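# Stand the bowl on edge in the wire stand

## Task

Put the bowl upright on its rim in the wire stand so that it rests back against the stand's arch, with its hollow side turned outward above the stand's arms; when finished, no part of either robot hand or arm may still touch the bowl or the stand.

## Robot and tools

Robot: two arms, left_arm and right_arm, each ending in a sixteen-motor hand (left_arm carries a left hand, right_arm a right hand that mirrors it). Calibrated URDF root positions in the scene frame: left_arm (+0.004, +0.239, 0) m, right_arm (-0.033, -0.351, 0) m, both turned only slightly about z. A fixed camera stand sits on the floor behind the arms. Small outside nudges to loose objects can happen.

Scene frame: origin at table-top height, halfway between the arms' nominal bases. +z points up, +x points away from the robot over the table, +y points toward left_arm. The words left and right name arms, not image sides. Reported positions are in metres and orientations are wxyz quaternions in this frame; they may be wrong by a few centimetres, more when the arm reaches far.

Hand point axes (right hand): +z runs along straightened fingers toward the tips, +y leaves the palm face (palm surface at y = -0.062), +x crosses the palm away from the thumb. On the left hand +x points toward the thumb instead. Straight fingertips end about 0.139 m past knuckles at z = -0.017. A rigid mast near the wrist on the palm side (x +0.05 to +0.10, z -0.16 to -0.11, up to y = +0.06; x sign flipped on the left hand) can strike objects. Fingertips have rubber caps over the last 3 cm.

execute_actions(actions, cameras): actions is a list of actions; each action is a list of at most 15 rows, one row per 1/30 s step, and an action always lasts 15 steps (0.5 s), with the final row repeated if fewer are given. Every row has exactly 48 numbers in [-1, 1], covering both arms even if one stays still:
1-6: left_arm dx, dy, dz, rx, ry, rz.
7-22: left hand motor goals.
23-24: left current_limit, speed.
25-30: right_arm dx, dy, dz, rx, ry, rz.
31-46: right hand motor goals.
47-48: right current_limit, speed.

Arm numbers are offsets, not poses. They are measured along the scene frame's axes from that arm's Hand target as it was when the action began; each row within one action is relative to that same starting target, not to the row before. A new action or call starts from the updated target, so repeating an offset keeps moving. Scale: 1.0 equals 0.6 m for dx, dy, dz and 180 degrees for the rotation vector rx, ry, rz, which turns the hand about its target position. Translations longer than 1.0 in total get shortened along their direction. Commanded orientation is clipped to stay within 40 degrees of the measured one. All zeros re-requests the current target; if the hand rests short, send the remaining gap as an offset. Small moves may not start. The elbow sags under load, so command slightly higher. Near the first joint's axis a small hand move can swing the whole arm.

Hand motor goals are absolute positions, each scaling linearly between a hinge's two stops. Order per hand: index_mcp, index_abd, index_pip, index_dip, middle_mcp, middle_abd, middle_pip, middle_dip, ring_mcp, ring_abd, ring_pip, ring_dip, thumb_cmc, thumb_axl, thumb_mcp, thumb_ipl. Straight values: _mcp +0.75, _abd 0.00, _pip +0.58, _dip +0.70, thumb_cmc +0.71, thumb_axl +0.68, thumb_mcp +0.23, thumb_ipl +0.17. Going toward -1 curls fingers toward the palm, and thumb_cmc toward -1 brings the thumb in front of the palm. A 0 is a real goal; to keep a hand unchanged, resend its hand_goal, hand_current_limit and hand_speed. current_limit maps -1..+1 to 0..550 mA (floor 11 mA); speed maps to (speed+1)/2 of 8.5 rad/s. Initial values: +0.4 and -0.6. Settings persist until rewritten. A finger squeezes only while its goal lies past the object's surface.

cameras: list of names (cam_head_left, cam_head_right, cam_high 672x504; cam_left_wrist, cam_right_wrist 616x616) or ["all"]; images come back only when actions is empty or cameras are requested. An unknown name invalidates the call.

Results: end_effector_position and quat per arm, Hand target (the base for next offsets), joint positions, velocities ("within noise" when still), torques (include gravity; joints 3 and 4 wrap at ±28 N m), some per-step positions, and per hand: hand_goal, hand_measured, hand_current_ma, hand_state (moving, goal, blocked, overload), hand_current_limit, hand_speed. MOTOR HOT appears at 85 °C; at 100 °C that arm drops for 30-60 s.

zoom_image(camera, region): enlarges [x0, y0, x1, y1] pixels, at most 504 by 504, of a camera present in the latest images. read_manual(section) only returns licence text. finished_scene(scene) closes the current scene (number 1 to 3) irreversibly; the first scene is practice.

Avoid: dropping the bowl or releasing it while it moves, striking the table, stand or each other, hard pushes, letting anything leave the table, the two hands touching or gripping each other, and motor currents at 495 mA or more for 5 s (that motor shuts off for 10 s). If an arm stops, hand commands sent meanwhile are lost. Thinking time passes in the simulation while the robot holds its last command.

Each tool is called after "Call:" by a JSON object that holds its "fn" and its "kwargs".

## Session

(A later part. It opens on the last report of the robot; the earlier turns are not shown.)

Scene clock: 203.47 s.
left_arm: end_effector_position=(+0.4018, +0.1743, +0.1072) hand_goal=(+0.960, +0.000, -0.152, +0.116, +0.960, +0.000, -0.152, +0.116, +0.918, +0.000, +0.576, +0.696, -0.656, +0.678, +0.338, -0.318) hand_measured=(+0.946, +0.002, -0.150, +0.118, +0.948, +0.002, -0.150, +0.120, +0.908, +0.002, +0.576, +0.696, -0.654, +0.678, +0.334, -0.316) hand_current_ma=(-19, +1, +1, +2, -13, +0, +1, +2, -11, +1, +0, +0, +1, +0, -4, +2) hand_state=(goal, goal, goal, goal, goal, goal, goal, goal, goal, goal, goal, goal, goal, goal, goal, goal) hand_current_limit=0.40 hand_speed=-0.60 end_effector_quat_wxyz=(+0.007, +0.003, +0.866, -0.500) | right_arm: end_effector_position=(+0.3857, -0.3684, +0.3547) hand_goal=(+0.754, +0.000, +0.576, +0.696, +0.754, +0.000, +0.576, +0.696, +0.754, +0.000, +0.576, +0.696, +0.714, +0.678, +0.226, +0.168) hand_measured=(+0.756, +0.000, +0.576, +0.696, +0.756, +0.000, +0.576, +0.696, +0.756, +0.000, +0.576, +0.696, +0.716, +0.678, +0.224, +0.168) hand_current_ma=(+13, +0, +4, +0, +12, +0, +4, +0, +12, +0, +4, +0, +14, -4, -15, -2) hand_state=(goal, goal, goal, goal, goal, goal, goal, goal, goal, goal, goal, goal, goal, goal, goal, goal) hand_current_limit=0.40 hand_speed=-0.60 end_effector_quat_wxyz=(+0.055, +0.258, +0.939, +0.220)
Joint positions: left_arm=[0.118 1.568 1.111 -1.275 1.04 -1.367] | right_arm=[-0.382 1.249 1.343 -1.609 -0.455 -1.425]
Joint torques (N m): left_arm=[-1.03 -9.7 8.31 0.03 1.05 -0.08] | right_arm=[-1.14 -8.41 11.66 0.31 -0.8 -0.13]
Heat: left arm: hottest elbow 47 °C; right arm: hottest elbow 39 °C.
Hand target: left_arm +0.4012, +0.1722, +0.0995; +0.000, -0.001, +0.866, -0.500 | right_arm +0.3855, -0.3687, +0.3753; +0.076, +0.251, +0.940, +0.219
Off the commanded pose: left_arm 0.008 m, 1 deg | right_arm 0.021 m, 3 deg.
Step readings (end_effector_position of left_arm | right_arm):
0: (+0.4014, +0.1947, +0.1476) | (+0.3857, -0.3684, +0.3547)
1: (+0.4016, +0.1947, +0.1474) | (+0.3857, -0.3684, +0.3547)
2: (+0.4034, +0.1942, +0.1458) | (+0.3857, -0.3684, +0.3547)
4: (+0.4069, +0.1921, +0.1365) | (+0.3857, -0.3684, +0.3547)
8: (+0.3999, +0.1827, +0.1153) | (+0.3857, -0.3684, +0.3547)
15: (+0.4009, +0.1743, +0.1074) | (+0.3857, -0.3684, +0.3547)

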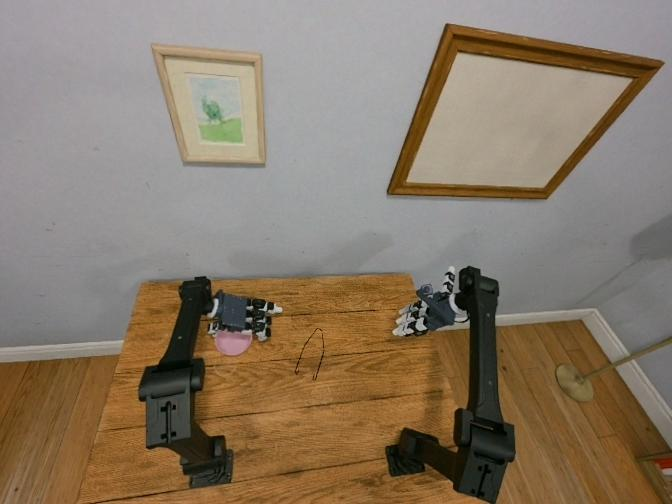

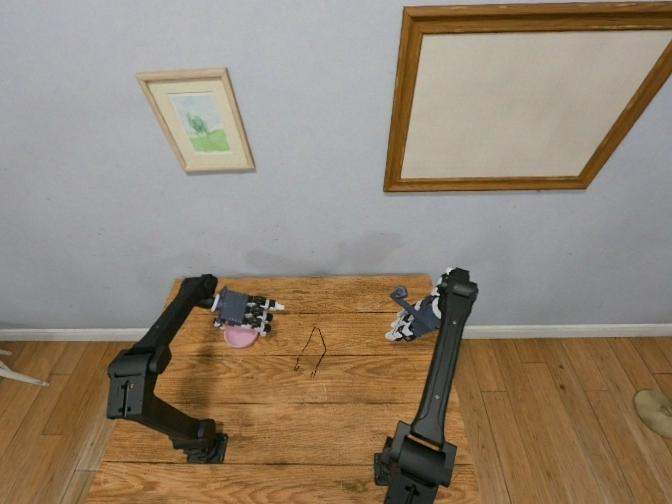

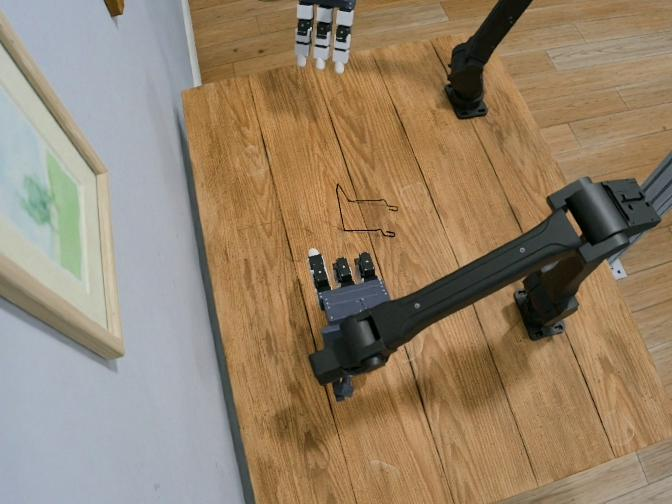

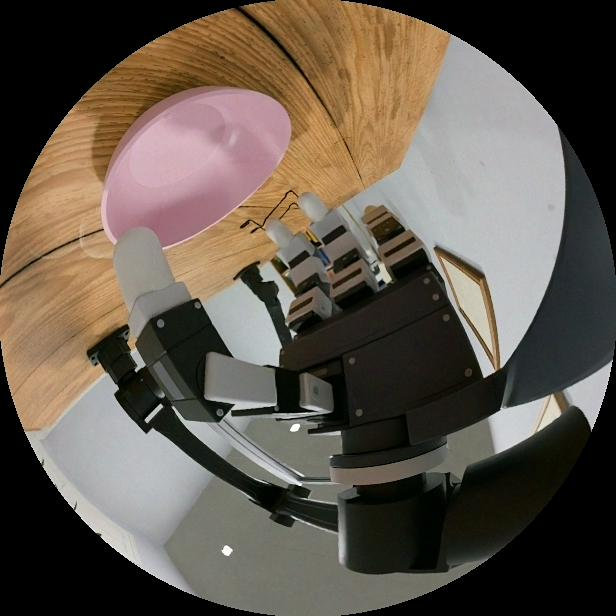

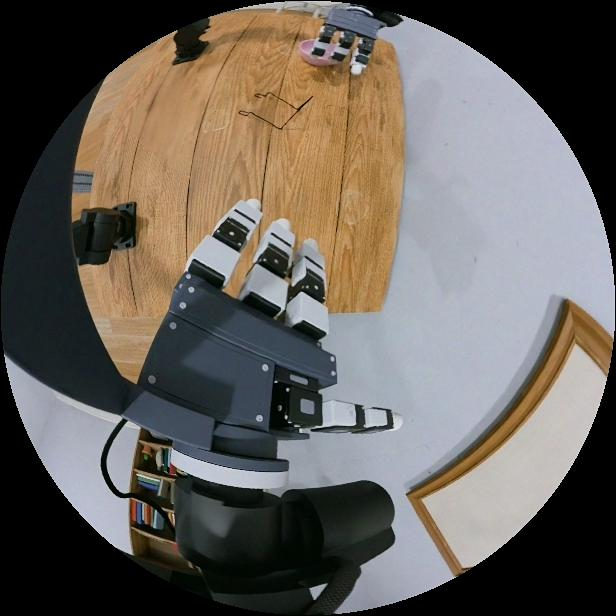

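Call:
{"fn": "execute_actions", "kwargs": {"actions": [[[0.026,0.04,0.0,0,0,0,0.959,0,0.066,0.116,0.959,0,0.066,0.116,0.918,0,0.576,0.696,-0.657,0.678,0.506,-0.373,0.4,-0.6,0,0,0,0,0,0,0.754,0,0.576,0.696,0.754,0,0.576,0.696,0.754,0,0.576,0.696,0.714,0.678,0.226,0.168,0.4,-0.6]],[[0.0,0.0,-0.04,0,0,0,0.959,0,0.066,0.116,0.959,0,0.066,0.116,0.918,0,0.576,0.696,-0.657,0.678,0.506,-0.373,0.4,-0.6,0,0,0,0,0,0,0.754,0,0.576,0.696,0.754,0,0.576,0.696,0.754,0,0.576,0.696,0.714,0.678,0.226,0.168,0.4,-0.6]]], "cameras": ["cam_left_wrist","cam_right_wrist","cam_head_right"]}}

Call:
{"fn": "zoom_image", "kwargs": {"camera": "cam_right_wrist", "region": [270, 0, 420, 90]}}

Call:
{"fn": "zoom_image", "kwargs": {"camera": "cam_left_wrist", "region": [60, 60, 400, 300]}}

Scene clock: 214.67 s.
left_arm: end_effector_position=(+0.4087, +0.1930, +0.0807) hand_goal=(+0.960, +0.000, +0.066, +0.116, +0.960, +0.000, +0.066, +0.116, +0.918, +0.000, +0.576, +0.696, -0.656, +0.678, +0.506, -0.372) hand_measured=(+0.946, +0.002, +0.060, +0.118, +0.948, +0.002, +0.060, +0.120, +0.908, +0.002, +0.576, +0.696, -0.654, +0.678, +0.500, -0.370) hand_current_ma=(-19, +1, -5, +1, -13, +0, -5, +2, -11, +1, +0, +0, +1, +0, -8, +2) hand_state=(goal, goal, goal, goal, goal, goal, goal, goal, goal, goal, goal, goal, goal, goal, goal, goal) hand_current_limit=0.40 hand_speed=-0.60 end_effector_quat_wxyz=(-0.004, -0.003, +0.865, -0.501) | right_arm: end_effector_position=(+0.3857, -0.3684, +0.3547) hand_goal=(+0.754, +0.000, +0.576, +0.696, +0.754, +0.000, +0.576, +0.696, +0.754, +0.000, +0.576, +0.696, +0.714, +0.678, +0.226, +0.168) hand_measured=(+0.756, +0.000, +0.576, +0.696, +0.756, +0.000, +0.576, +0.696, +0.756, +0.000, +0.576, +0.696, +0.716, +0.678, +0.224, +0.168) hand_current_ma=(+13, +0, +4, +0, +12, +0, +4, +0, +12, +0, +4, +0, +14, -4, -15, -2) hand_state=(goal, goal, goal, goal, goal, goal, goal, goal, goal, goal, goal, goal, goal, goal, goal, goal) hand_current_limit=0.40 hand_speed=-0.60 end_effector_quat_wxyz=(+0.055, +0.258, +0.939, +0.220)
Joint positions: left_arm=[0.159 1.653 1.131 -1.305 1.03 -1.286] | right_arm=[-0.382 1.249 1.343 -1.609 -0.455 -1.425]
Joint torques (N m): left_arm=[-0.85 -10.17 9.5 -0.24 0.95 0.07] | right_arm=[-0.26 -8.7 11.71 0.39 -0.76 -0.13]
Heat: left arm: hottest elbow 45 °C; right arm: hottest elbow 39 °C.
Hand target: left_arm +0.4168, +0.1963, +0.0755; +0.000, -0.001, +0.866, -0.500 | right_arm +0.3855, -0.3687, +0.3753; +0.076, +0.251, +0.940, +0.219
Off the commanded pose: left_arm 0.010 m, 0 deg | right_arm 0.021 m, 3 deg.
Step readings (end_effector_position of left_arm | right_arm):
0: (+0.4017, +0.1743, +0.1072) | (+0.3857, -0.3684, +0.3547)
1: (+0.4017, +0.1743, +0.1072) | (+0.3857, -0.3684, +0.3547)
2: (+0.4016, +0.1745, +0.1069) | (+0.3857, -0.3684, +0.3547)
4: (+0.3993, +0.1765, +0.1051) | (+0.3857, -0.3684, +0.3547)
8: (+0.3973, +0.1850, +0.0976) | (+0.3857, -0.3684, +0.3547)
15: (+0.4003, +0.1917, +0.0937) | (+0.3857, -0.3684, +0.3547)
16: (+0.4007, +0.1918, +0.0941) | (+0.3857, -0.3684, +0.3547)
17: (+0.4011, +0.1919, +0.0941) | (+0.3857, -0.3684, +0.3547)
19: (+0.4028, +0.1921, +0.0926) | (+0.3857, -0.3684, +0.3547)
23: (+0.4069, +0.1927, +0.0861) | (+0.3857, -0.3684, +0.3547)
30: (+0.4085, +0.1930, +0.0808) | (+0.3857, -0.3684, +0.3547)
Images, in order (width x height): cam_head_right 672x504, cam_left_wrist 616x616, cam_right_wrist 616x616.

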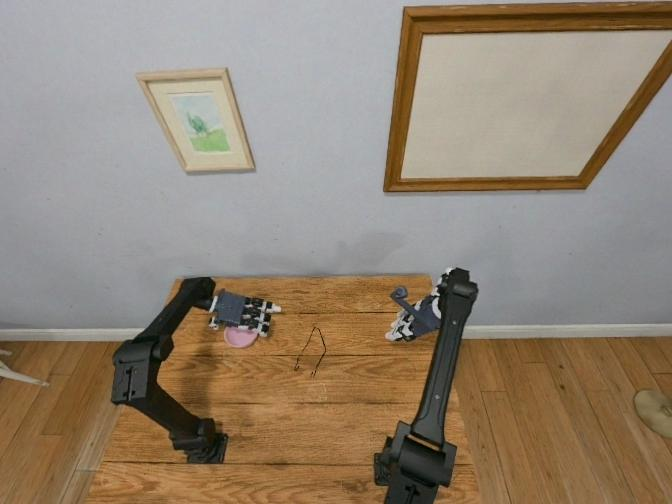

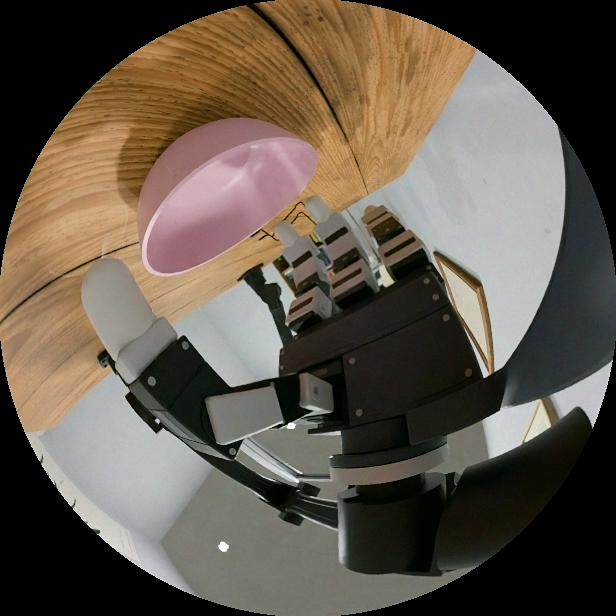

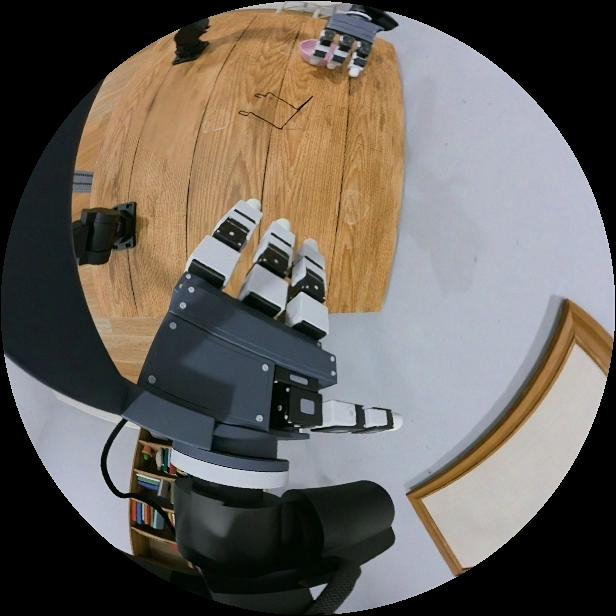

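Scaled by 3.360 from the camera's 616x616 image, which has a finer 880x880 frame.

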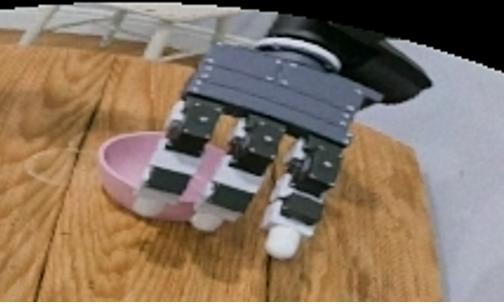

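Scaled by 1.482 from the camera's 616x616 image, which has a finer 880x880 frame.

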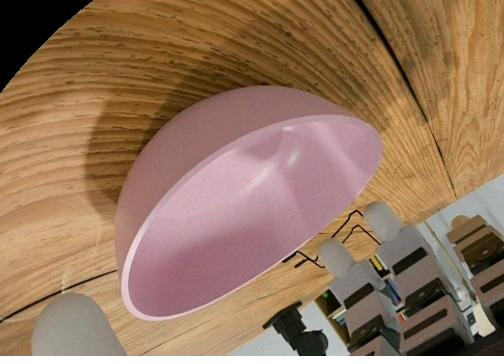

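Call:
{"fn": "execute_actions", "kwargs": {"actions": [[[0.0,0.0,-0.06,0,0,0,0.959,0,0.066,0.116,0.959,0,0.066,0.116,0.918,0,0.576,0.696,-0.657,0.678,0.506,-0.373,0.4,-0.6,0,0,0,0,0,0,0.754,0,0.576,0.696,0.754,0,0.576,0.696,0.754,0,0.576,0.696,0.714,0.678,0.226,0.168,0.4,-0.6]]], "cameras": ["cam_left_wrist","cam_right_wrist","cam_head_right"]}}

Call:
{"fn": "zoom_image", "kwargs": {"camera": "cam_right_wrist", "region": [270, 0, 420, 90]}}

Call:
{"fn": "zoom_image", "kwargs": {"camera": "cam_left_wrist", "region": [60, 60, 400, 300]}}

Scene clock: 222.03 s.
left_arm: end_effector_position=(+0.4156, +0.1939, +0.0476) hand_goal=(+0.960, +0.000, +0.066, +0.116, +0.960, +0.000, +0.066, +0.116, +0.918, +0.000, +0.576, +0.696, -0.656, +0.678, +0.506, -0.372) hand_measured=(+0.946, +0.002, +0.060, +0.118, +0.948, +0.002, +0.060, +0.120, +0.908, +0.002, +0.576, +0.696, -0.654, +0.678, +0.500, -0.370) hand_current_ma=(-19, +0, -4, +1, -13, +0, -5, +2, -11, +1, +0, +0, +1, +0, -8, +2) hand_state=(goal, goal, goal, goal, goal, goal, goal, goal, goal, goal, goal, goal, goal, goal, goal, goal) hand_current_limit=0.40 hand_speed=-0.60 end_effector_quat_wxyz=(+0.002, +0.001, +0.866, -0.501) | right_arm: end_effector_position=(+0.3857, -0.3684, +0.3547) hand_goal=(+0.754, +0.000, +0.576, +0.696, +0.754, +0.000, +0.576, +0.696, +0.754, +0.000, +0.576, +0.696, +0.714, +0.678, +0.226, +0.168) hand_measured=(+0.756, +0.000, +0.576, +0.696, +0.756, +0.000, +0.576, +0.696, +0.756, +0.000, +0.576, +0.696, +0.716, +0.678, +0.224, +0.168) hand_current_ma=(+13, +0, +4, +0, +12, +0, +4, +0, +12, +0, +4, +0, +14, -4, -15, -2) hand_state=(goal, goal, goal, goal, goal, goal, goal, goal, goal, goal, goal, goal, goal, goal, goal, goal) hand_current_limit=0.40 hand_speed=-0.60 end_effector_quat_wxyz=(+0.055, +0.258, +0.939, +0.220)
Joint positions: left_arm=[0.159 1.709 1.106 -1.212 1.031 -1.283] | right_arm=[-0.382 1.249 1.343 -1.609 -0.455 -1.425]
Joint torques (N m): left_arm=[-0.56 -11.16 7.75 -0.24 0.94 0.03] | right_arm=[-1.26 -9 11.56 0.31 -0.8 -0.11]
Heat: left arm: hottest elbow 44 °C; right arm: hottest elbow 39 °C.
Hand target: left_arm +0.4167, +0.1962, +0.0394; +0.000, -0.001, +0.866, -0.500 | right_arm +0.3855, -0.3687, +0.3753; +0.076, +0.251, +0.940, +0.219
Off the commanded pose: left_arm 0.008 m, 0 deg | right_arm 0.021 m, 3 deg.
Step readings (end_effector_position of left_arm | right_arm):
0: (+0.4087, +0.1930, +0.0807) | (+0.3857, -0.3684, +0.3547)
1: (+0.4090, +0.1930, +0.0806) | (+0.3857, -0.3684, +0.3547)
2: (+0.4106, +0.1933, +0.0799) | (+0.3857, -0.3684, +0.3547)
4: (+0.4159, +0.1940, +0.0758) | (+0.3857, -0.3684, +0.3547)
8: (+0.4180, +0.1943, +0.0612) | (+0.3857, -0.3684, +0.3547)
15: (+0.4150, +0.1938, +0.0477) | (+0.3857, -0.3684, +0.3547)
Images, in order (width x height): cam_head_right 672x504, cam_left_wrist 616x616, cam_right_wrist 616x616.

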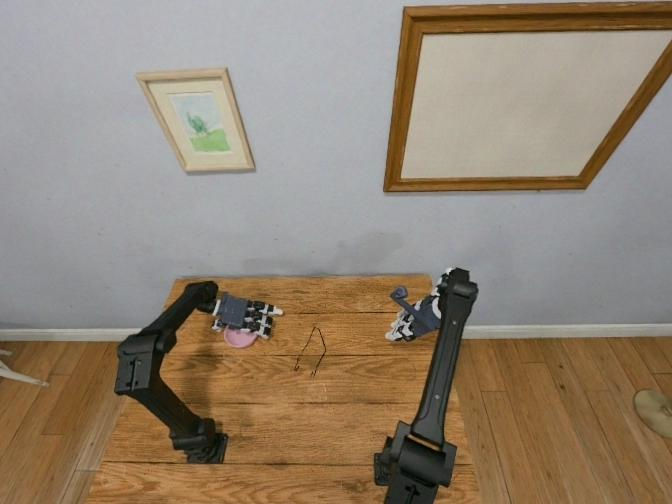

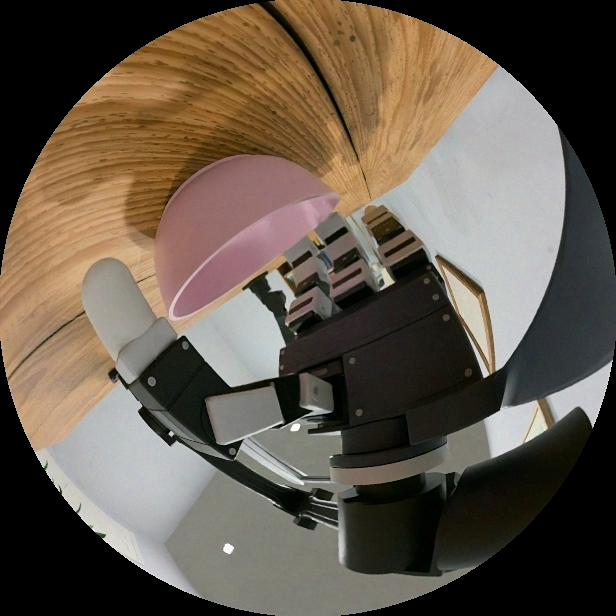

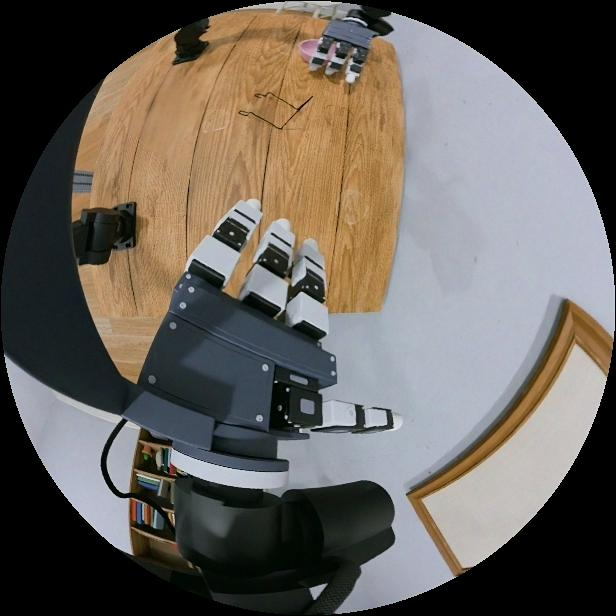

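Scaled by 3.360 from the camera's 616x616 image, which has a finer 880x880 frame.

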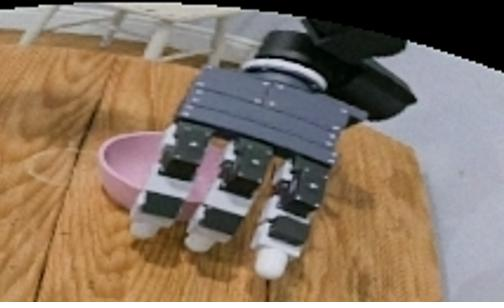

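Scaled by 1.482 from the camera's 616x616 image, which has a finer 880x880 frame.

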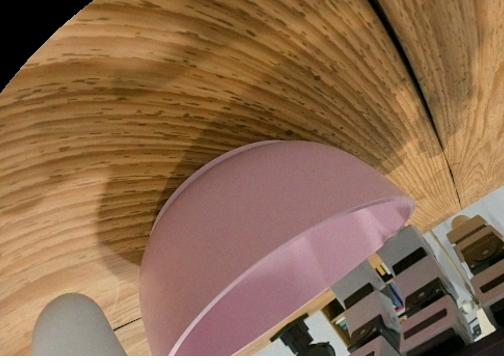

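Call:
{"fn": "execute_actions", "kwargs": {"actions": [[[0.0,0.0,-0.042,0,0,0,0.959,0,0.066,0.116,0.959,0,0.066,0.116,0.918,0,0.576,0.696,-0.657,0.678,0.506,-0.373,0.4,-0.6,0,0,0,0,0,0,0.754,0,0.576,0.696,0.754,0,0.576,0.696,0.754,0,0.576,0.696,0.714,0.678,0.226,0.168,0.4,-0.6]]], "cameras": ["cam_left_wrist","cam_right_wrist","cam_high"]}}

Call:
{"fn": "zoom_image", "kwargs": {"camera": "cam_right_wrist", "region": [270, 0, 420, 90]}}

Call:
{"fn": "zoom_image", "kwargs": {"camera": "cam_left_wrist", "region": [60, 60, 400, 340]}}

Scene clock: 225.07 s.
left_arm: end_effector_position=(+0.4188, +0.1944, +0.0291) hand_goal=(+0.960, +0.000, +0.066, +0.116, +0.960, +0.000, +0.066, +0.116, +0.918, +0.000, +0.576, +0.696, -0.656, +0.678, +0.506, -0.372) hand_measured=(+0.952, -0.002, +0.056, +0.108, +0.952, +0.002, +0.060, +0.114, +0.908, +0.002, +0.576, +0.696, -0.654, +0.678, +0.500, -0.370) hand_current_ma=(-6, -1, -10, -7, -9, +0, -4, -1, -12, +1, +0, +0, +1, +0, -8, +2) hand_state=(goal, goal, goal, goal, goal, goal, goal, goal, goal, goal, goal, goal, goal, goal, goal, goal) hand_current_limit=0.40 hand_speed=-0.60 end_effector_quat_wxyz=(+0.008, +0.003, +0.865, -0.502) | right_arm: end_effector_position=(+0.3857, -0.3684, +0.3547) hand_goal=(+0.754, +0.000, +0.576, +0.696, +0.754, +0.000, +0.576, +0.696, +0.754, +0.000, +0.576, +0.696, +0.714, +0.678, +0.226, +0.168) hand_measured=(+0.756, +0.000, +0.576, +0.696, +0.756, +0.000, +0.576, +0.696, +0.756, +0.000, +0.576, +0.696, +0.716, +0.678, +0.224, +0.168) hand_current_ma=(+13, +0, +4, +0, +12, +0, +4, +0, +12, +0, +4, +0, +14, -4, -15, -2) hand_state=(goal, goal, goal, goal, goal, goal, goal, goal, goal, goal, goal, goal, goal, goal, goal, goal) hand_current_limit=0.40 hand_speed=-0.60 end_effector_quat_wxyz=(+0.055, +0.258, +0.939, +0.220)
Joint positions: left_arm=[0.161 1.738 1.088 -1.153 1.036 -1.283] | right_arm=[-0.382 1.249 1.343 -1.609 -0.455 -1.425]
Joint torques (N m): left_arm=[-0.32 -9.7 7.04 -0.01 0.74 0.06] | right_arm=[-1.08 -8.88 11.4 0.29 -0.81 -0.12]
Heat: left arm: hottest elbow 43 °C; right arm: hottest elbow 39 °C.
Hand target: left_arm +0.4167, +0.1961, +0.0143; +0.000, -0.001, +0.866, -0.500 | right_arm +0.3855, -0.3687, +0.3753; +0.076, +0.251, +0.940, +0.219
Off the commanded pose: left_arm 0.015 m, 1 deg | right_arm 0.021 m, 3 deg.
Step readings (end_effector_position of left_arm | right_arm):
0: (+0.4157, +0.1939, +0.0475) | (+0.3857, -0.3684, +0.3547)
1: (+0.4157, +0.1939, +0.0475) | (+0.3857, -0.3684, +0.3547)
2: (+0.4167, +0.1941, +0.0470) | (+0.3857, -0.3684, +0.3547)
4: (+0.4191, +0.1944, +0.0440) | (+0.3857, -0.3684, +0.3547)
8: (+0.4190, +0.1944, +0.0331) | (+0.3857, -0.3684, +0.3547)
15: (+0.4188, +0.1944, +0.0291) | (+0.3857, -0.3684, +0.3547)
Images, in order (width x height): cam_high 672x504, cam_left_wrist 616x616, cam_right_wrist 616x616.

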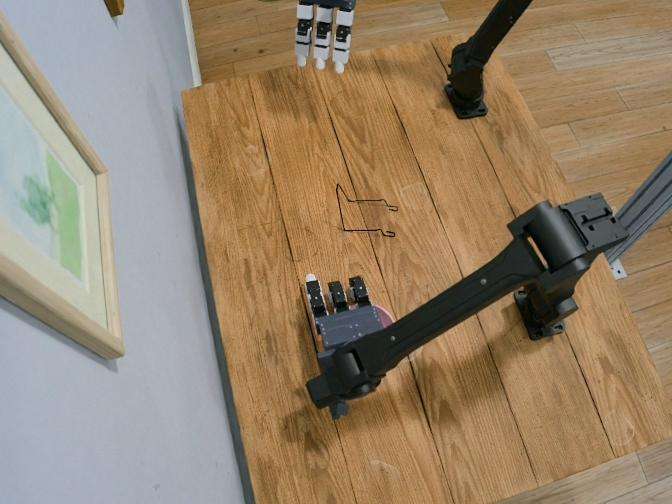

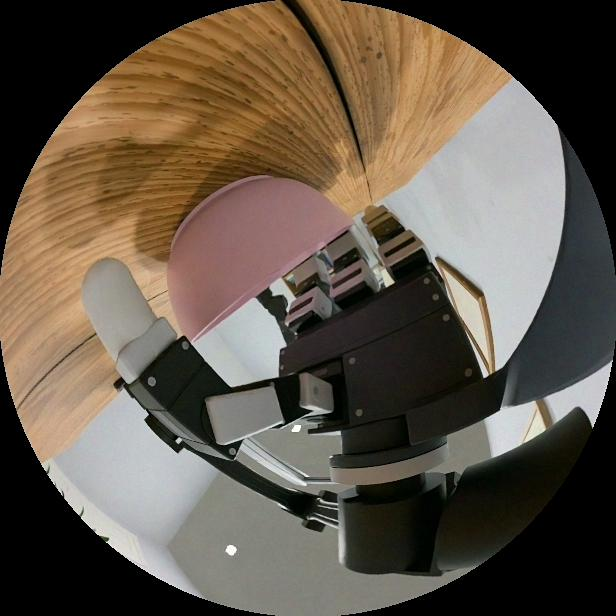

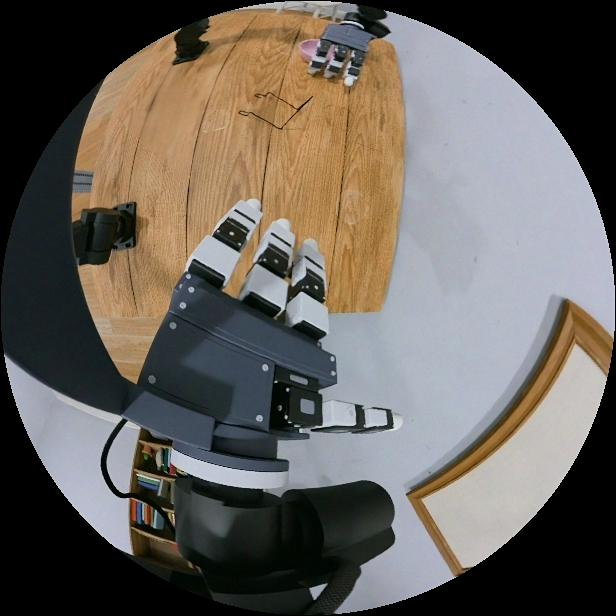

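Scaled by 3.360 from the camera's 616x616 image, which has a finer 880x880 frame.

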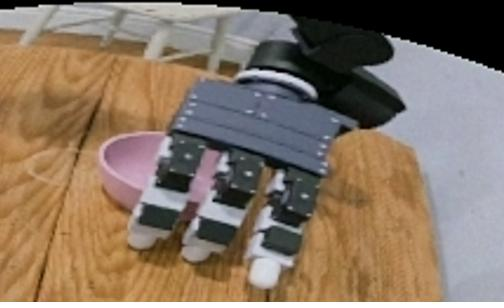

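Scaled by 1.482 from the camera's 616x616 image, which has a finer 880x880 frame.

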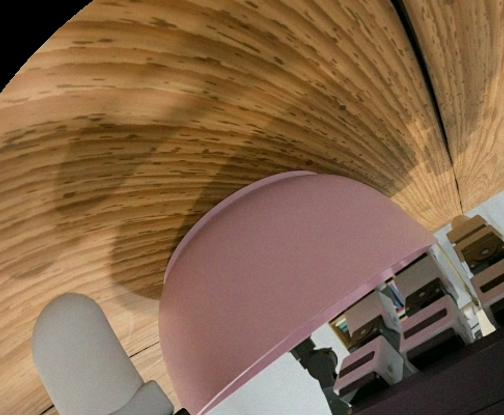

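Call:
{"fn": "execute_actions", "kwargs": {"actions": [[[0.0,0.0,0.01,0,0,0,0.959,0,0.066,0.116,0.959,0,0.066,0.116,0.918,0,0.576,0.696,-0.657,0.678,0.506,-0.373,0.1,-0.8,0,0,0,0,0,0,0.754,0,0.576,0.696,0.754,0,0.576,0.696,0.754,0,0.576,0.696,0.714,0.678,0.226,0.168,0.4,-0.6]],[[0.0,0.0,0.0,0,0,0,1,0,-0.17,-0.03,1,0,-0.17,-0.03,0.918,0,0.576,0.696,-0.657,0.678,0.42,-0.5,0.1,-0.8,0,0,0,0,0,0,0.754,0,0.576,0.696,0.754,0,0.576,0.696,0.754,0,0.576,0.696,0.714,0.678,0.226,0.168,0.4,-0.6]],[[0.0,0.0,0.0,0,0,0,1,0,-0.416,-0.174,1,0,-0.416,-0.174,0.918,0,0.576,0.696,-0.657,0.678,0.337,-0.643,0.1,-0.8,0,0,0,0,0,0,0.754,0,0.576,0.696,0.754,0,0.576,0.696,0.754,0,0.576,0.696,0.714,0.678,0.226,0.168,0.4,-0.6]]], "cameras": ["cam_left_wrist","cam_right_wrist","cam_head_right"]}}

Call:
{"fn": "zoom_image", "kwargs": {"camera": "cam_right_wrist", "region": [270, 0, 420, 90]}}

Call:
{"fn": "zoom_image", "kwargs": {"camera": "cam_left_wrist", "region": [60, 60, 400, 340]}}

Scene clock: 235.53 s.
left_arm: end_effector_position=(+0.4186, +0.1954, +0.0285) hand_goal=(+1.000, +0.000, -0.416, -0.174, +1.000, +0.000, -0.416, -0.174, +0.918, +0.000, +0.576, +0.696, -0.656, +0.678, +0.338, -0.642) hand_measured=(+1.000, -0.002, -0.274, -0.132, +0.998, +0.002, -0.384, -0.166, +0.908, +0.002, +0.576, +0.696, -0.660, +0.678, +0.386, -0.578) hand_current_ma=(+0, +0, +302, +78, -1, +0, +55, +6, -12, +1, +0, +0, -2, +0, +140, +221) hand_state=(goal, goal, blocked, blocked, goal, goal, blocked, goal, goal, goal, goal, goal, goal, goal, blocked, blocked) hand_current_limit=0.10 hand_speed=-0.80 end_effector_quat_wxyz=(+0.007, +0.003, +0.866, -0.500) | right_arm: end_effector_position=(+0.3857, -0.3684, +0.3547) hand_goal=(+0.754, +0.000, +0.576, +0.696, +0.754, +0.000, +0.576, +0.696, +0.754, +0.000, +0.576, +0.696, +0.714, +0.678, +0.226, +0.168) hand_measured=(+0.756, +0.000, +0.576, +0.696, +0.756, +0.000, +0.576, +0.696, +0.756, +0.000, +0.576, +0.696, +0.716, +0.678, +0.224, +0.168) hand_current_ma=(+13, +0, +4, +0, +12, +0, +4, +0, +12, +0, +4, +0, +14, -4, -15, -2) hand_state=(goal, goal, goal, goal, goal, goal, goal, goal, goal, goal, goal, goal, goal, goal, goal, goal) hand_current_limit=0.40 hand_speed=-0.60 end_effector_quat_wxyz=(+0.055, +0.258, +0.939, +0.220)
Joint positions: left_arm=[0.161 1.738 1.088 -1.153 1.03 -1.283] | right_arm=[-0.382 1.249 1.343 -1.609 -0.455 -1.425]
Joint torques (N m): left_arm=[-0.32 -11.46 7.46 -0.44 0.92 0.02] | right_arm=[-1.08 -9.17 11.37 0.51 -0.78 -0.16]
Heat: left arm: hottest elbow 42 °C; right arm: hottest elbow 39 °C.
Hand target: left_arm +0.4167, +0.1962, +0.0203; +0.000, -0.001, +0.866, -0.500 | right_arm +0.3855, -0.3687, +0.3753; +0.076, +0.251, +0.940, +0.219
Off the commanded pose: left_arm 0.009 m, 1 deg | right_arm 0.021 m, 3 deg.
Step readings (end_effector_position of left_arm | right_arm):
0: (+0.4188, +0.1944, +0.0291) | (+0.3857, -0.3684, +0.3547)
1: (+0.4188, +0.1944, +0.0291) | (+0.3857, -0.3684, +0.3547)
2: (+0.4188, +0.1944, +0.0291) | (+0.3857, -0.3684, +0.3547)
4: (+0.4188, +0.1944, +0.0291) | (+0.3857, -0.3684, +0.3547)
8: (+0.4188, +0.1944, +0.0291) | (+0.3857, -0.3684, +0.3547)
15: (+0.4188, +0.1944, +0.0291) | (+0.3857, -0.3684, +0.3547)
16: (+0.4188, +0.1945, +0.0291) | (+0.3857, -0.3684, +0.3547)
17: (+0.4188, +0.1946, +0.0290) | (+0.3857, -0.3684, +0.3547)
19: (+0.4187, +0.1949, +0.0288) | (+0.3857, -0.3684, +0.3547)
23: (+0.4187, +0.1950, +0.0288) | (+0.3857, -0.3684, +0.3547)
30: (+0.4187, +0.1950, +0.0288) | (+0.3857, -0.3684, +0.3547)
31: (+0.4187, +0.1950, +0.0288) | (+0.3857, -0.3684, +0.3547)
32: (+0.4187, +0.1950, +0.0288) | (+0.3857, -0.3684, +0.3547)
34: (+0.4187, +0.1950, +0.0288) | (+0.3857, -0.3684, +0.3547)
38: (+0.4186, +0.1953, +0.0286) | (+0.3857, -0.3684, +0.3547)
45: (+0.4186, +0.1954, +0.0285) | (+0.3857, -0.3684, +0.3547)
Images, in order (width x height): cam_head_right 672x504, cam_left_wrist 616x616, cam_right_wrist 616x616.

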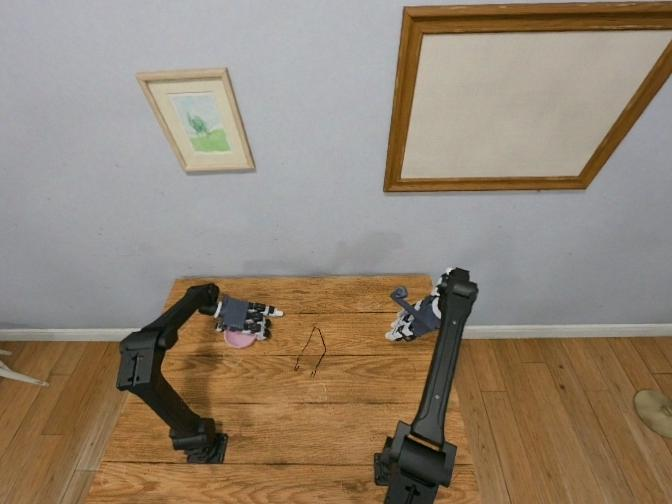

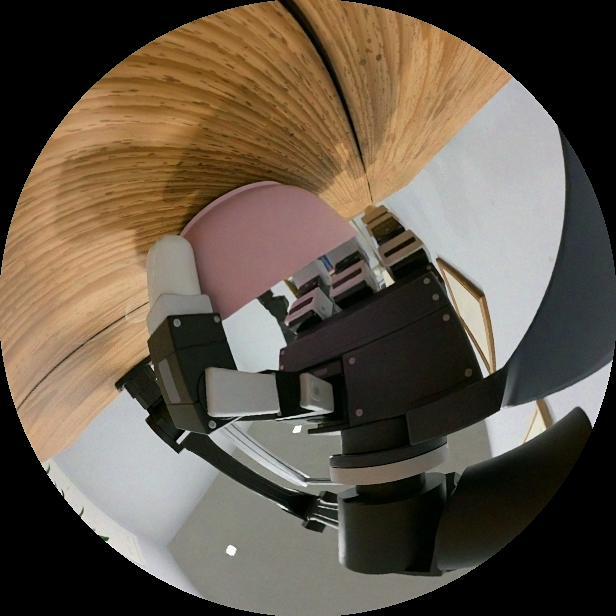

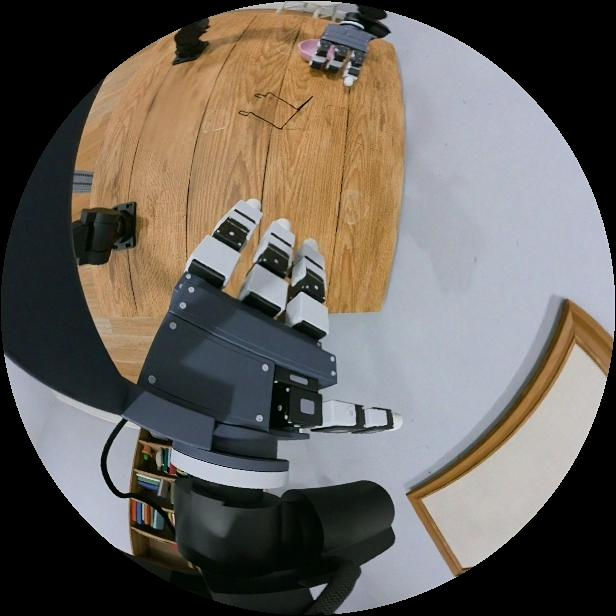

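Scaled by 3.360 from the camera's 616x616 image, which has a finer 880x880 frame.

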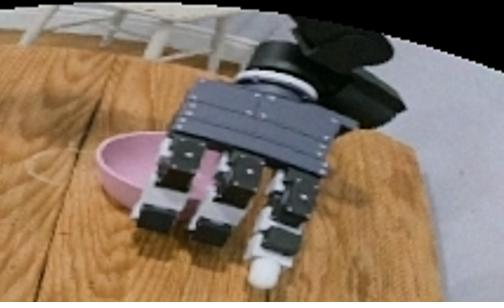

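Scaled by 1.482 from the camera's 616x616 image, which has a finer 880x880 frame.

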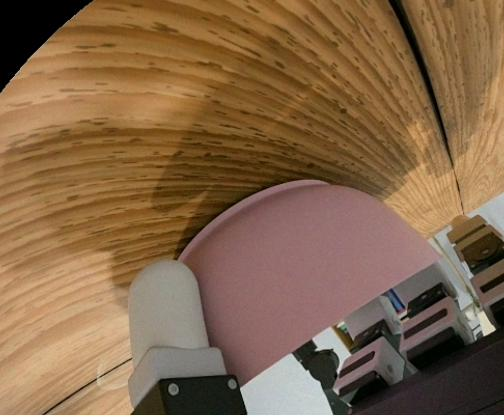

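Call:
{"fn": "execute_actions", "kwargs": {"actions": [[[0.0,0.0,0.0,0,0,0,1,0,-0.05,0.05,1,0,-0.05,0.05,0.918,0,0.576,0.696,-0.657,0.678,0.45,-0.45,0.1,-0.7,0,0,0,0,0,0,0.754,0,0.576,0.696,0.754,0,0.576,0.696,0.754,0,0.576,0.696,0.714,0.678,0.226,0.168,0.4,-0.6]],[[-0.02,0.0,0.0,0,0,0,1,0,-0.05,0.05,1,0,-0.05,0.05,0.918,0,0.576,0.696,-0.657,0.678,0.45,-0.45,0.1,-0.8,0,0,0,0,0,0,0.754,0,0.576,0.696,0.754,0,0.576,0.696,0.754,0,0.576,0.696,0.714,0.678,0.226,0.168,0.4,-0.6]],[[0.0,0.0,0.0,0,0,0,1,0,-0.3,-0.1,1,0,-0.3,-0.1,0.918,0,0.576,0.696,-0.657,0.678,0.4,-0.6,0.1,-0.8,0,0,0,0,0,0,0.754,0,0.576,0.696,0.754,0,0.576,0.696,0.754,0,0.576,0.696,0.714,0.678,0.226,0.168,0.4,-0.6]],[[0.0,0.0,0.0,0,0,0,1,0,-0.416,-0.2,1,0,-0.416,-0.2,0.918,0,0.576,0.696,-0.657,0.678,0.35,-0.7,0.1,-0.8,0,0,0,0,0,0,0.754,0,0.576,0.696,0.754,0,0.576,0.696,0.754,0,0.576,0.696,0.714,0.678,0.226,0.168,0.4,-0.6]]], "cameras": ["cam_left_wrist","cam_right_wrist","cam_head_right"]}}

Call:
{"fn": "zoom_image", "kwargs": {"camera": "cam_right_wrist", "region": [270, 0, 420, 90]}}

Call:
{"fn": "zoom_image", "kwargs": {"camera": "cam_left_wrist", "region": [60, 60, 400, 340]}}

Scene clock: 242.30 s.
left_arm: end_effector_position=(+0.4066, +0.1969, +0.0241) hand_goal=(+1.000, +0.000, -0.416, -0.200, +1.000, +0.000, -0.416, -0.200, +0.918, +0.000, +0.576, +0.696, -0.656, +0.678, +0.350, -0.700) hand_measured=(+1.000, -0.002, -0.322, -0.158, +1.000, +0.002, -0.342, -0.164, +0.908, +0.002, +0.576, +0.696, -0.652, +0.678, +0.410, -0.604) hand_current_ma=(+0, +0, +253, +81, +0, +0, +178, +62, -12, +1, +0, +0, +2, +0, +191, +303) hand_state=(goal, goal, blocked, blocked, goal, goal, blocked, blocked, goal, goal, goal, goal, goal, goal, blocked, blocked) hand_current_limit=0.10 hand_speed=-0.80 end_effector_quat_wxyz=(+0.002, -0.002, +0.866, -0.500) | right_arm: end_effector_position=(+0.3857, -0.3684, +0.3547) hand_goal=(+0.754, +0.000, +0.576, +0.696, +0.754, +0.000, +0.576, +0.696, +0.754, +0.000, +0.576, +0.696, +0.714, +0.678, +0.226, +0.168) hand_measured=(+0.756, +0.000, +0.576, +0.696, +0.756, +0.000, +0.576, +0.696, +0.756, +0.000, +0.576, +0.696, +0.716, +0.678, +0.224, +0.168) hand_current_ma=(+13, +0, +4, +0, +12, +0, +4, +0, +12, +0, +4, +0, +14, -4, -15, -2) hand_state=(goal, goal, goal, goal, goal, goal, goal, goal, goal, goal, goal, goal, goal, goal, goal, goal) hand_current_limit=0.40 hand_speed=-0.60 end_effector_quat_wxyz=(+0.055, +0.258, +0.939, +0.220)
Joint positions: left_arm=[0.169 1.73 1.059 -1.153 1.029 -1.277] | right_arm=[-0.382 1.249 1.343 -1.609 -0.455 -1.425]
Joint torques (N m): left_arm=[-1.03 -12.1 6.78 -0.47 0.96 0.1] | right_arm=[-0.91 -8.76 11.58 0.38 -0.78 -0.12]
Heat: left arm: hottest elbow 41 °C; right arm: hottest elbow 39 °C.
Hand target: left_arm +0.4047, +0.1962, +0.0203; +0.000, -0.001, +0.866, -0.500 | right_arm +0.3855, -0.3687, +0.3753; +0.076, +0.251, +0.940, +0.219
Off the commanded pose: left_arm 0.004 m, 0 deg | right_arm 0.021 m, 3 deg.
Step readings (end_effector_position of left_arm | right_arm):
0: (+0.4186, +0.1954, +0.0285) | (+0.3857, -0.3684, +0.3547)
1: (+0.4186, +0.1954, +0.0285) | (+0.3857, -0.3684, +0.3547)
2: (+0.4186, +0.1954, +0.0285) | (+0.3857, -0.3684, +0.3547)
4: (+0.4186, +0.1954, +0.0285) | (+0.3857, -0.3684, +0.3547)
8: (+0.4186, +0.1955, +0.0285) | (+0.3857, -0.3684, +0.3547)
15: (+0.4190, +0.1980, +0.0287) | (+0.3857, -0.3684, +0.3547)
16: (+0.4190, +0.1980, +0.0287) | (+0.3857, -0.3684, +0.3547)
17: (+0.4190, +0.1980, +0.0287) | (+0.3857, -0.3684, +0.3547)
19: (+0.4184, +0.1980, +0.0286) | (+0.3857, -0.3684, +0.3547)
23: (+0.4153, +0.1976, +0.0288) | (+0.3857, -0.3684, +0.3547)
30: (+0.4145, +0.1974, +0.0288) | (+0.3857, -0.3684, +0.3547)
31: (+0.4143, +0.1974, +0.0287) | (+0.3857, -0.3684, +0.3547)
32: (+0.4144, +0.1974, +0.0287) | (+0.3857, -0.3684, +0.3547)
34: (+0.4128, +0.1972, +0.0278) | (+0.3857, -0.3684, +0.3547)
38: (+0.4081, +0.1963, +0.0254) | (+0.3857, -0.3684, +0.3547)
45: (+0.4067, +0.1965, +0.0244) | (+0.3857, -0.3684, +0.3547)
46: (+0.4067, +0.1965, +0.0244) | (+0.3857, -0.3684, +0.3547)
47: (+0.4067, +0.1966, +0.0243) | (+0.3857, -0.3684, +0.3547)
49: (+0.4066, +0.1969, +0.0241) | (+0.3857, -0.3684, +0.3547)
53: (+0.4066, +0.1969, +0.0241) | (+0.3857, -0.3684, +0.3547)
60: (+0.4066, +0.1969, +0.0241) | (+0.3857, -0.3684, +0.3547)
Images, in order (width x height): cam_head_right 672x504, cam_left_wrist 616x616, cam_right_wrist 616x616.

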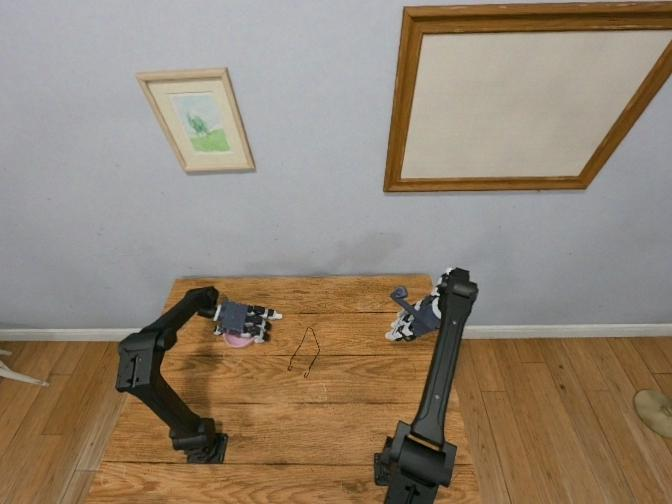

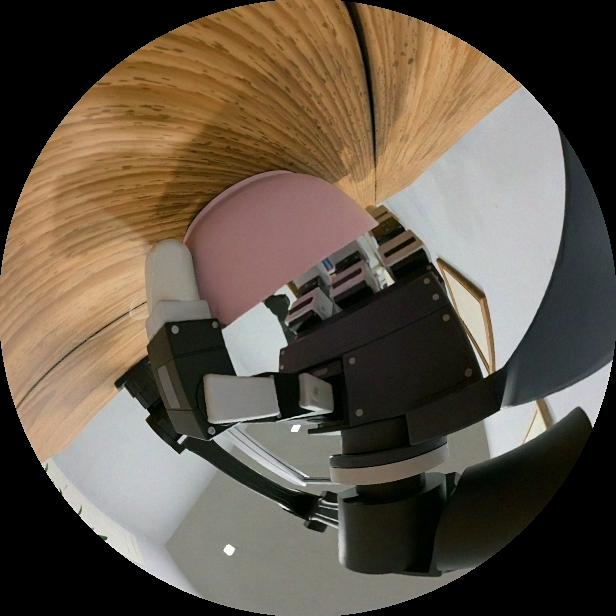

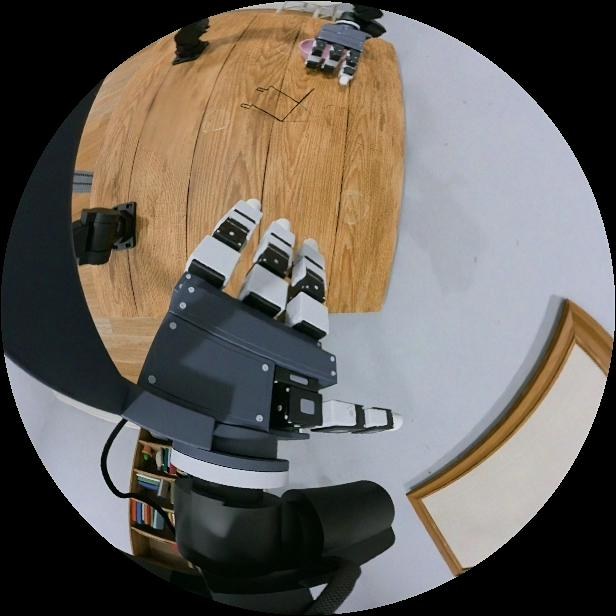

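Scaled by 3.360 from the camera's 616x616 image, which has a finer 880x880 frame.

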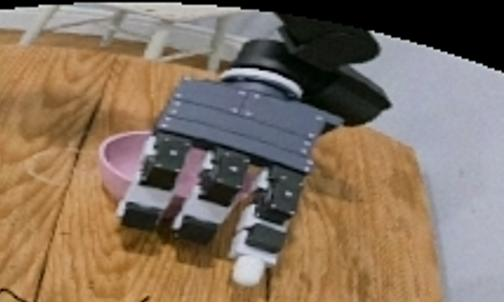

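Scaled by 1.482 from the camera's 616x616 image, which has a finer 880x880 frame.

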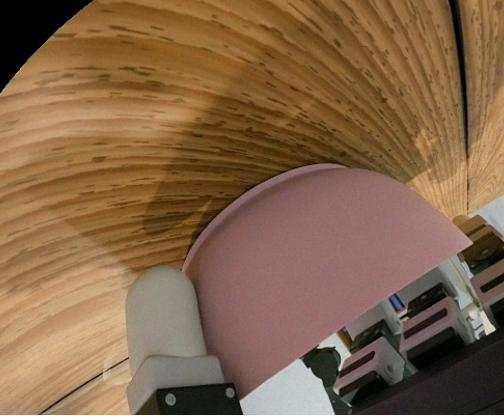

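Call:
{"fn": "execute_actions", "kwargs": {"actions": [[[0.0,0.0,0.03,0,0,0,1,0,-0.416,-0.2,1,0,-0.416,-0.2,0.918,0,0.576,0.696,-0.657,0.678,0.35,-0.7,0.1,-0.8,0,0,0,0,0,0,0.754,0,0.576,0.696,0.754,0,0.576,0.696,0.754,0,0.576,0.696,0.714,0.678,0.226,0.168,0.4,-0.6]],[[0.0,0.0,0.06,0,0,0,1,0,-0.416,-0.2,1,0,-0.416,-0.2,0.918,0,0.576,0.696,-0.657,0.678,0.35,-0.7,0.1,-0.8,0,0,0,0,0,0,0.754,0,0.576,0.696,0.754,0,0.576,0.696,0.754,0,0.576,0.696,0.714,0.678,0.226,0.168,0.4,-0.6]]], "cameras": ["cam_left_wrist","cam_right_wrist","cam_high"]}}

Call:
{"fn": "zoom_image", "kwargs": {"camera": "cam_right_wrist", "region": [270, 0, 420, 90]}}

Call:
{"fn": "zoom_image", "kwargs": {"camera": "cam_left_wrist", "region": [60, 60, 400, 340]}}

Scene clock: 246.13 s.
left_arm: end_effector_position=(+0.3901, +0.1946, +0.0622) hand_goal=(+1.000, +0.000, -0.416, -0.200, +1.000, +0.000, -0.416, -0.200, +0.918, +0.000, +0.576, +0.696, -0.656, +0.678, +0.350, -0.700) hand_measured=(+1.000, -0.002, -0.322, -0.158, +1.000, +0.000, -0.342, -0.164, +0.908, +0.002, +0.576, +0.696, -0.652, +0.678, +0.410, -0.604) hand_current_ma=(+0, +0, +253, +80, +0, +0, +178, +62, -12, +1, +0, +0, +2, +0, +191, +302) hand_state=(goal, goal, blocked, blocked, goal, goal, blocked, blocked, goal, goal, goal, goal, goal, goal, blocked, blocked) hand_current_limit=0.10 hand_speed=-0.80 end_effector_quat_wxyz=(-0.013, -0.011, +0.865, -0.502) | right_arm: end_effector_position=(+0.3857, -0.3684, +0.3547) hand_goal=(+0.754, +0.000, +0.576, +0.696, +0.754, +0.000, +0.576, +0.696, +0.754, +0.000, +0.576, +0.696, +0.714, +0.678, +0.226, +0.168) hand_measured=(+0.756, +0.000, +0.576, +0.696, +0.756, +0.000, +0.576, +0.696, +0.756, +0.000, +0.576, +0.696, +0.716, +0.678, +0.224, +0.168) hand_current_ma=(+13, +0, +4, +0, +12, +0, +4, +0, +12, +0, +4, +0, +14, -4, -15, -2) hand_state=(goal, goal, goal, goal, goal, goal, goal, goal, goal, goal, goal, goal, goal, goal, goal, goal) hand_current_limit=0.40 hand_speed=-0.60 end_effector_quat_wxyz=(+0.055, +0.258, +0.939, +0.220)
Joint positions: left_arm=[0.169 1.653 1.07 -1.276 1.028 -1.277] | right_arm=[-0.382 1.249 1.343 -1.609 -0.455 -1.425]
Joint torques (N m): left_arm=[-0.97 -11.93 10.82 -1.25 0.94 0.03] | right_arm=[-0.5 -8.53 11.51 0.36 -0.74 -0.14]
Heat: left arm: hottest elbow 40 °C; right arm: hottest elbow 39 °C.
Hand target: left_arm +0.4048, +0.1962, +0.0743; +0.000, -0.001, +0.866, -0.500 | right_arm +0.3855, -0.3687, +0.3753; +0.076, +0.251, +0.940, +0.219
Off the commanded pose: left_arm 0.019 m, 2 deg | right_arm 0.021 m, 3 deg.
Step readings (end_effector_position of left_arm | right_arm):
0: (+0.4066, +0.1969, +0.0241) | (+0.3857, -0.3684, +0.3547)
1: (+0.4066, +0.1969, +0.0241) | (+0.3857, -0.3684, +0.3547)
2: (+0.4066, +0.1969, +0.0241) | (+0.3857, -0.3684, +0.3547)
4: (+0.4053, +0.1967, +0.0244) | (+0.3857, -0.3684, +0.3547)
8: (+0.4020, +0.1962, +0.0264) | (+0.3857, -0.3684, +0.3547)
15: (+0.4012, +0.1961, +0.0296) | (+0.3857, -0.3684, +0.3547)
16: (+0.4010, +0.1960, +0.0298) | (+0.3857, -0.3684, +0.3547)
17: (+0.3996, +0.1959, +0.0307) | (+0.3857, -0.3684, +0.3547)
19: (+0.3944, +0.1953, +0.0354) | (+0.3857, -0.3684, +0.3547)
23: (+0.3887, +0.1944, +0.0501) | (+0.3857, -0.3684, +0.3547)
30: (+0.3908, +0.1947, +0.0620) | (+0.3857, -0.3684, +0.3547)
Images, in order (width x height): cam_high 672x504, cam_left_wrist 616x616, cam_right_wrist 616x616.

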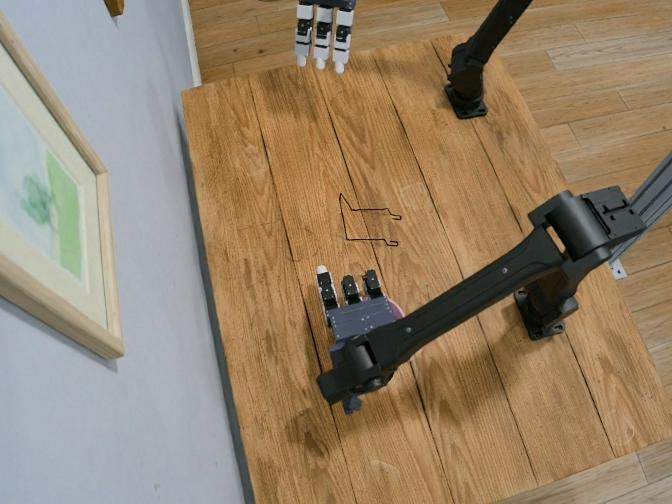

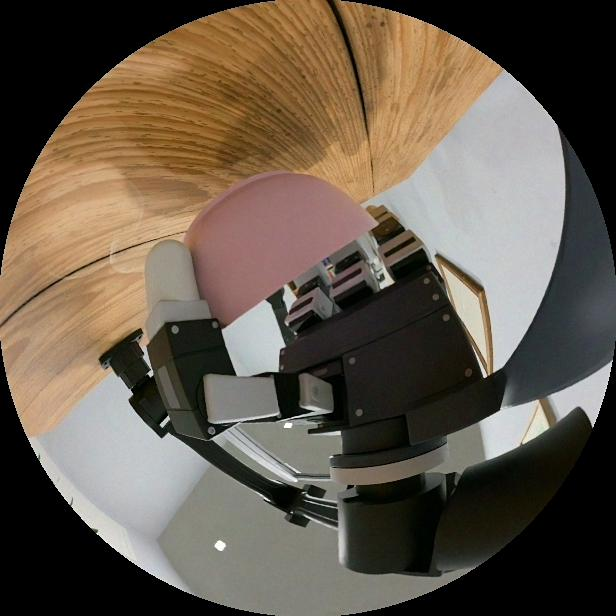

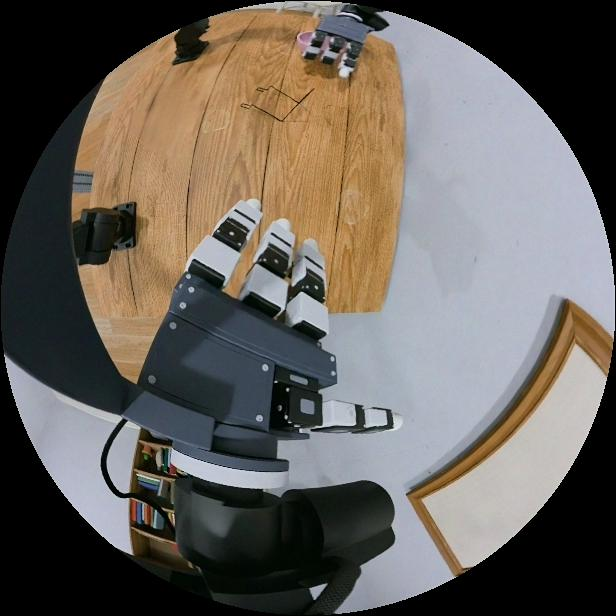

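Scaled by 3.360 from the camera's 616x616 image, which has a finer 880x880 frame.

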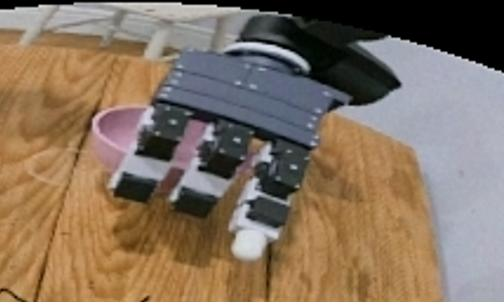

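Scaled by 1.482 from the camera's 616x616 image, which has a finer 880x880 frame.

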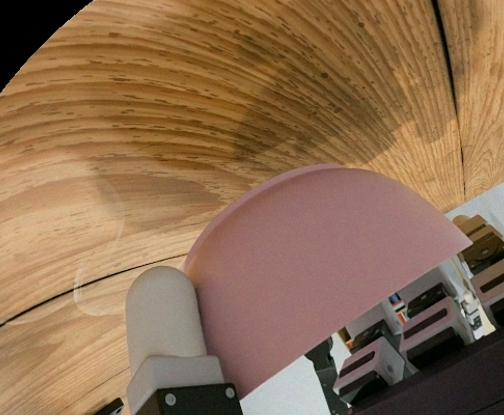

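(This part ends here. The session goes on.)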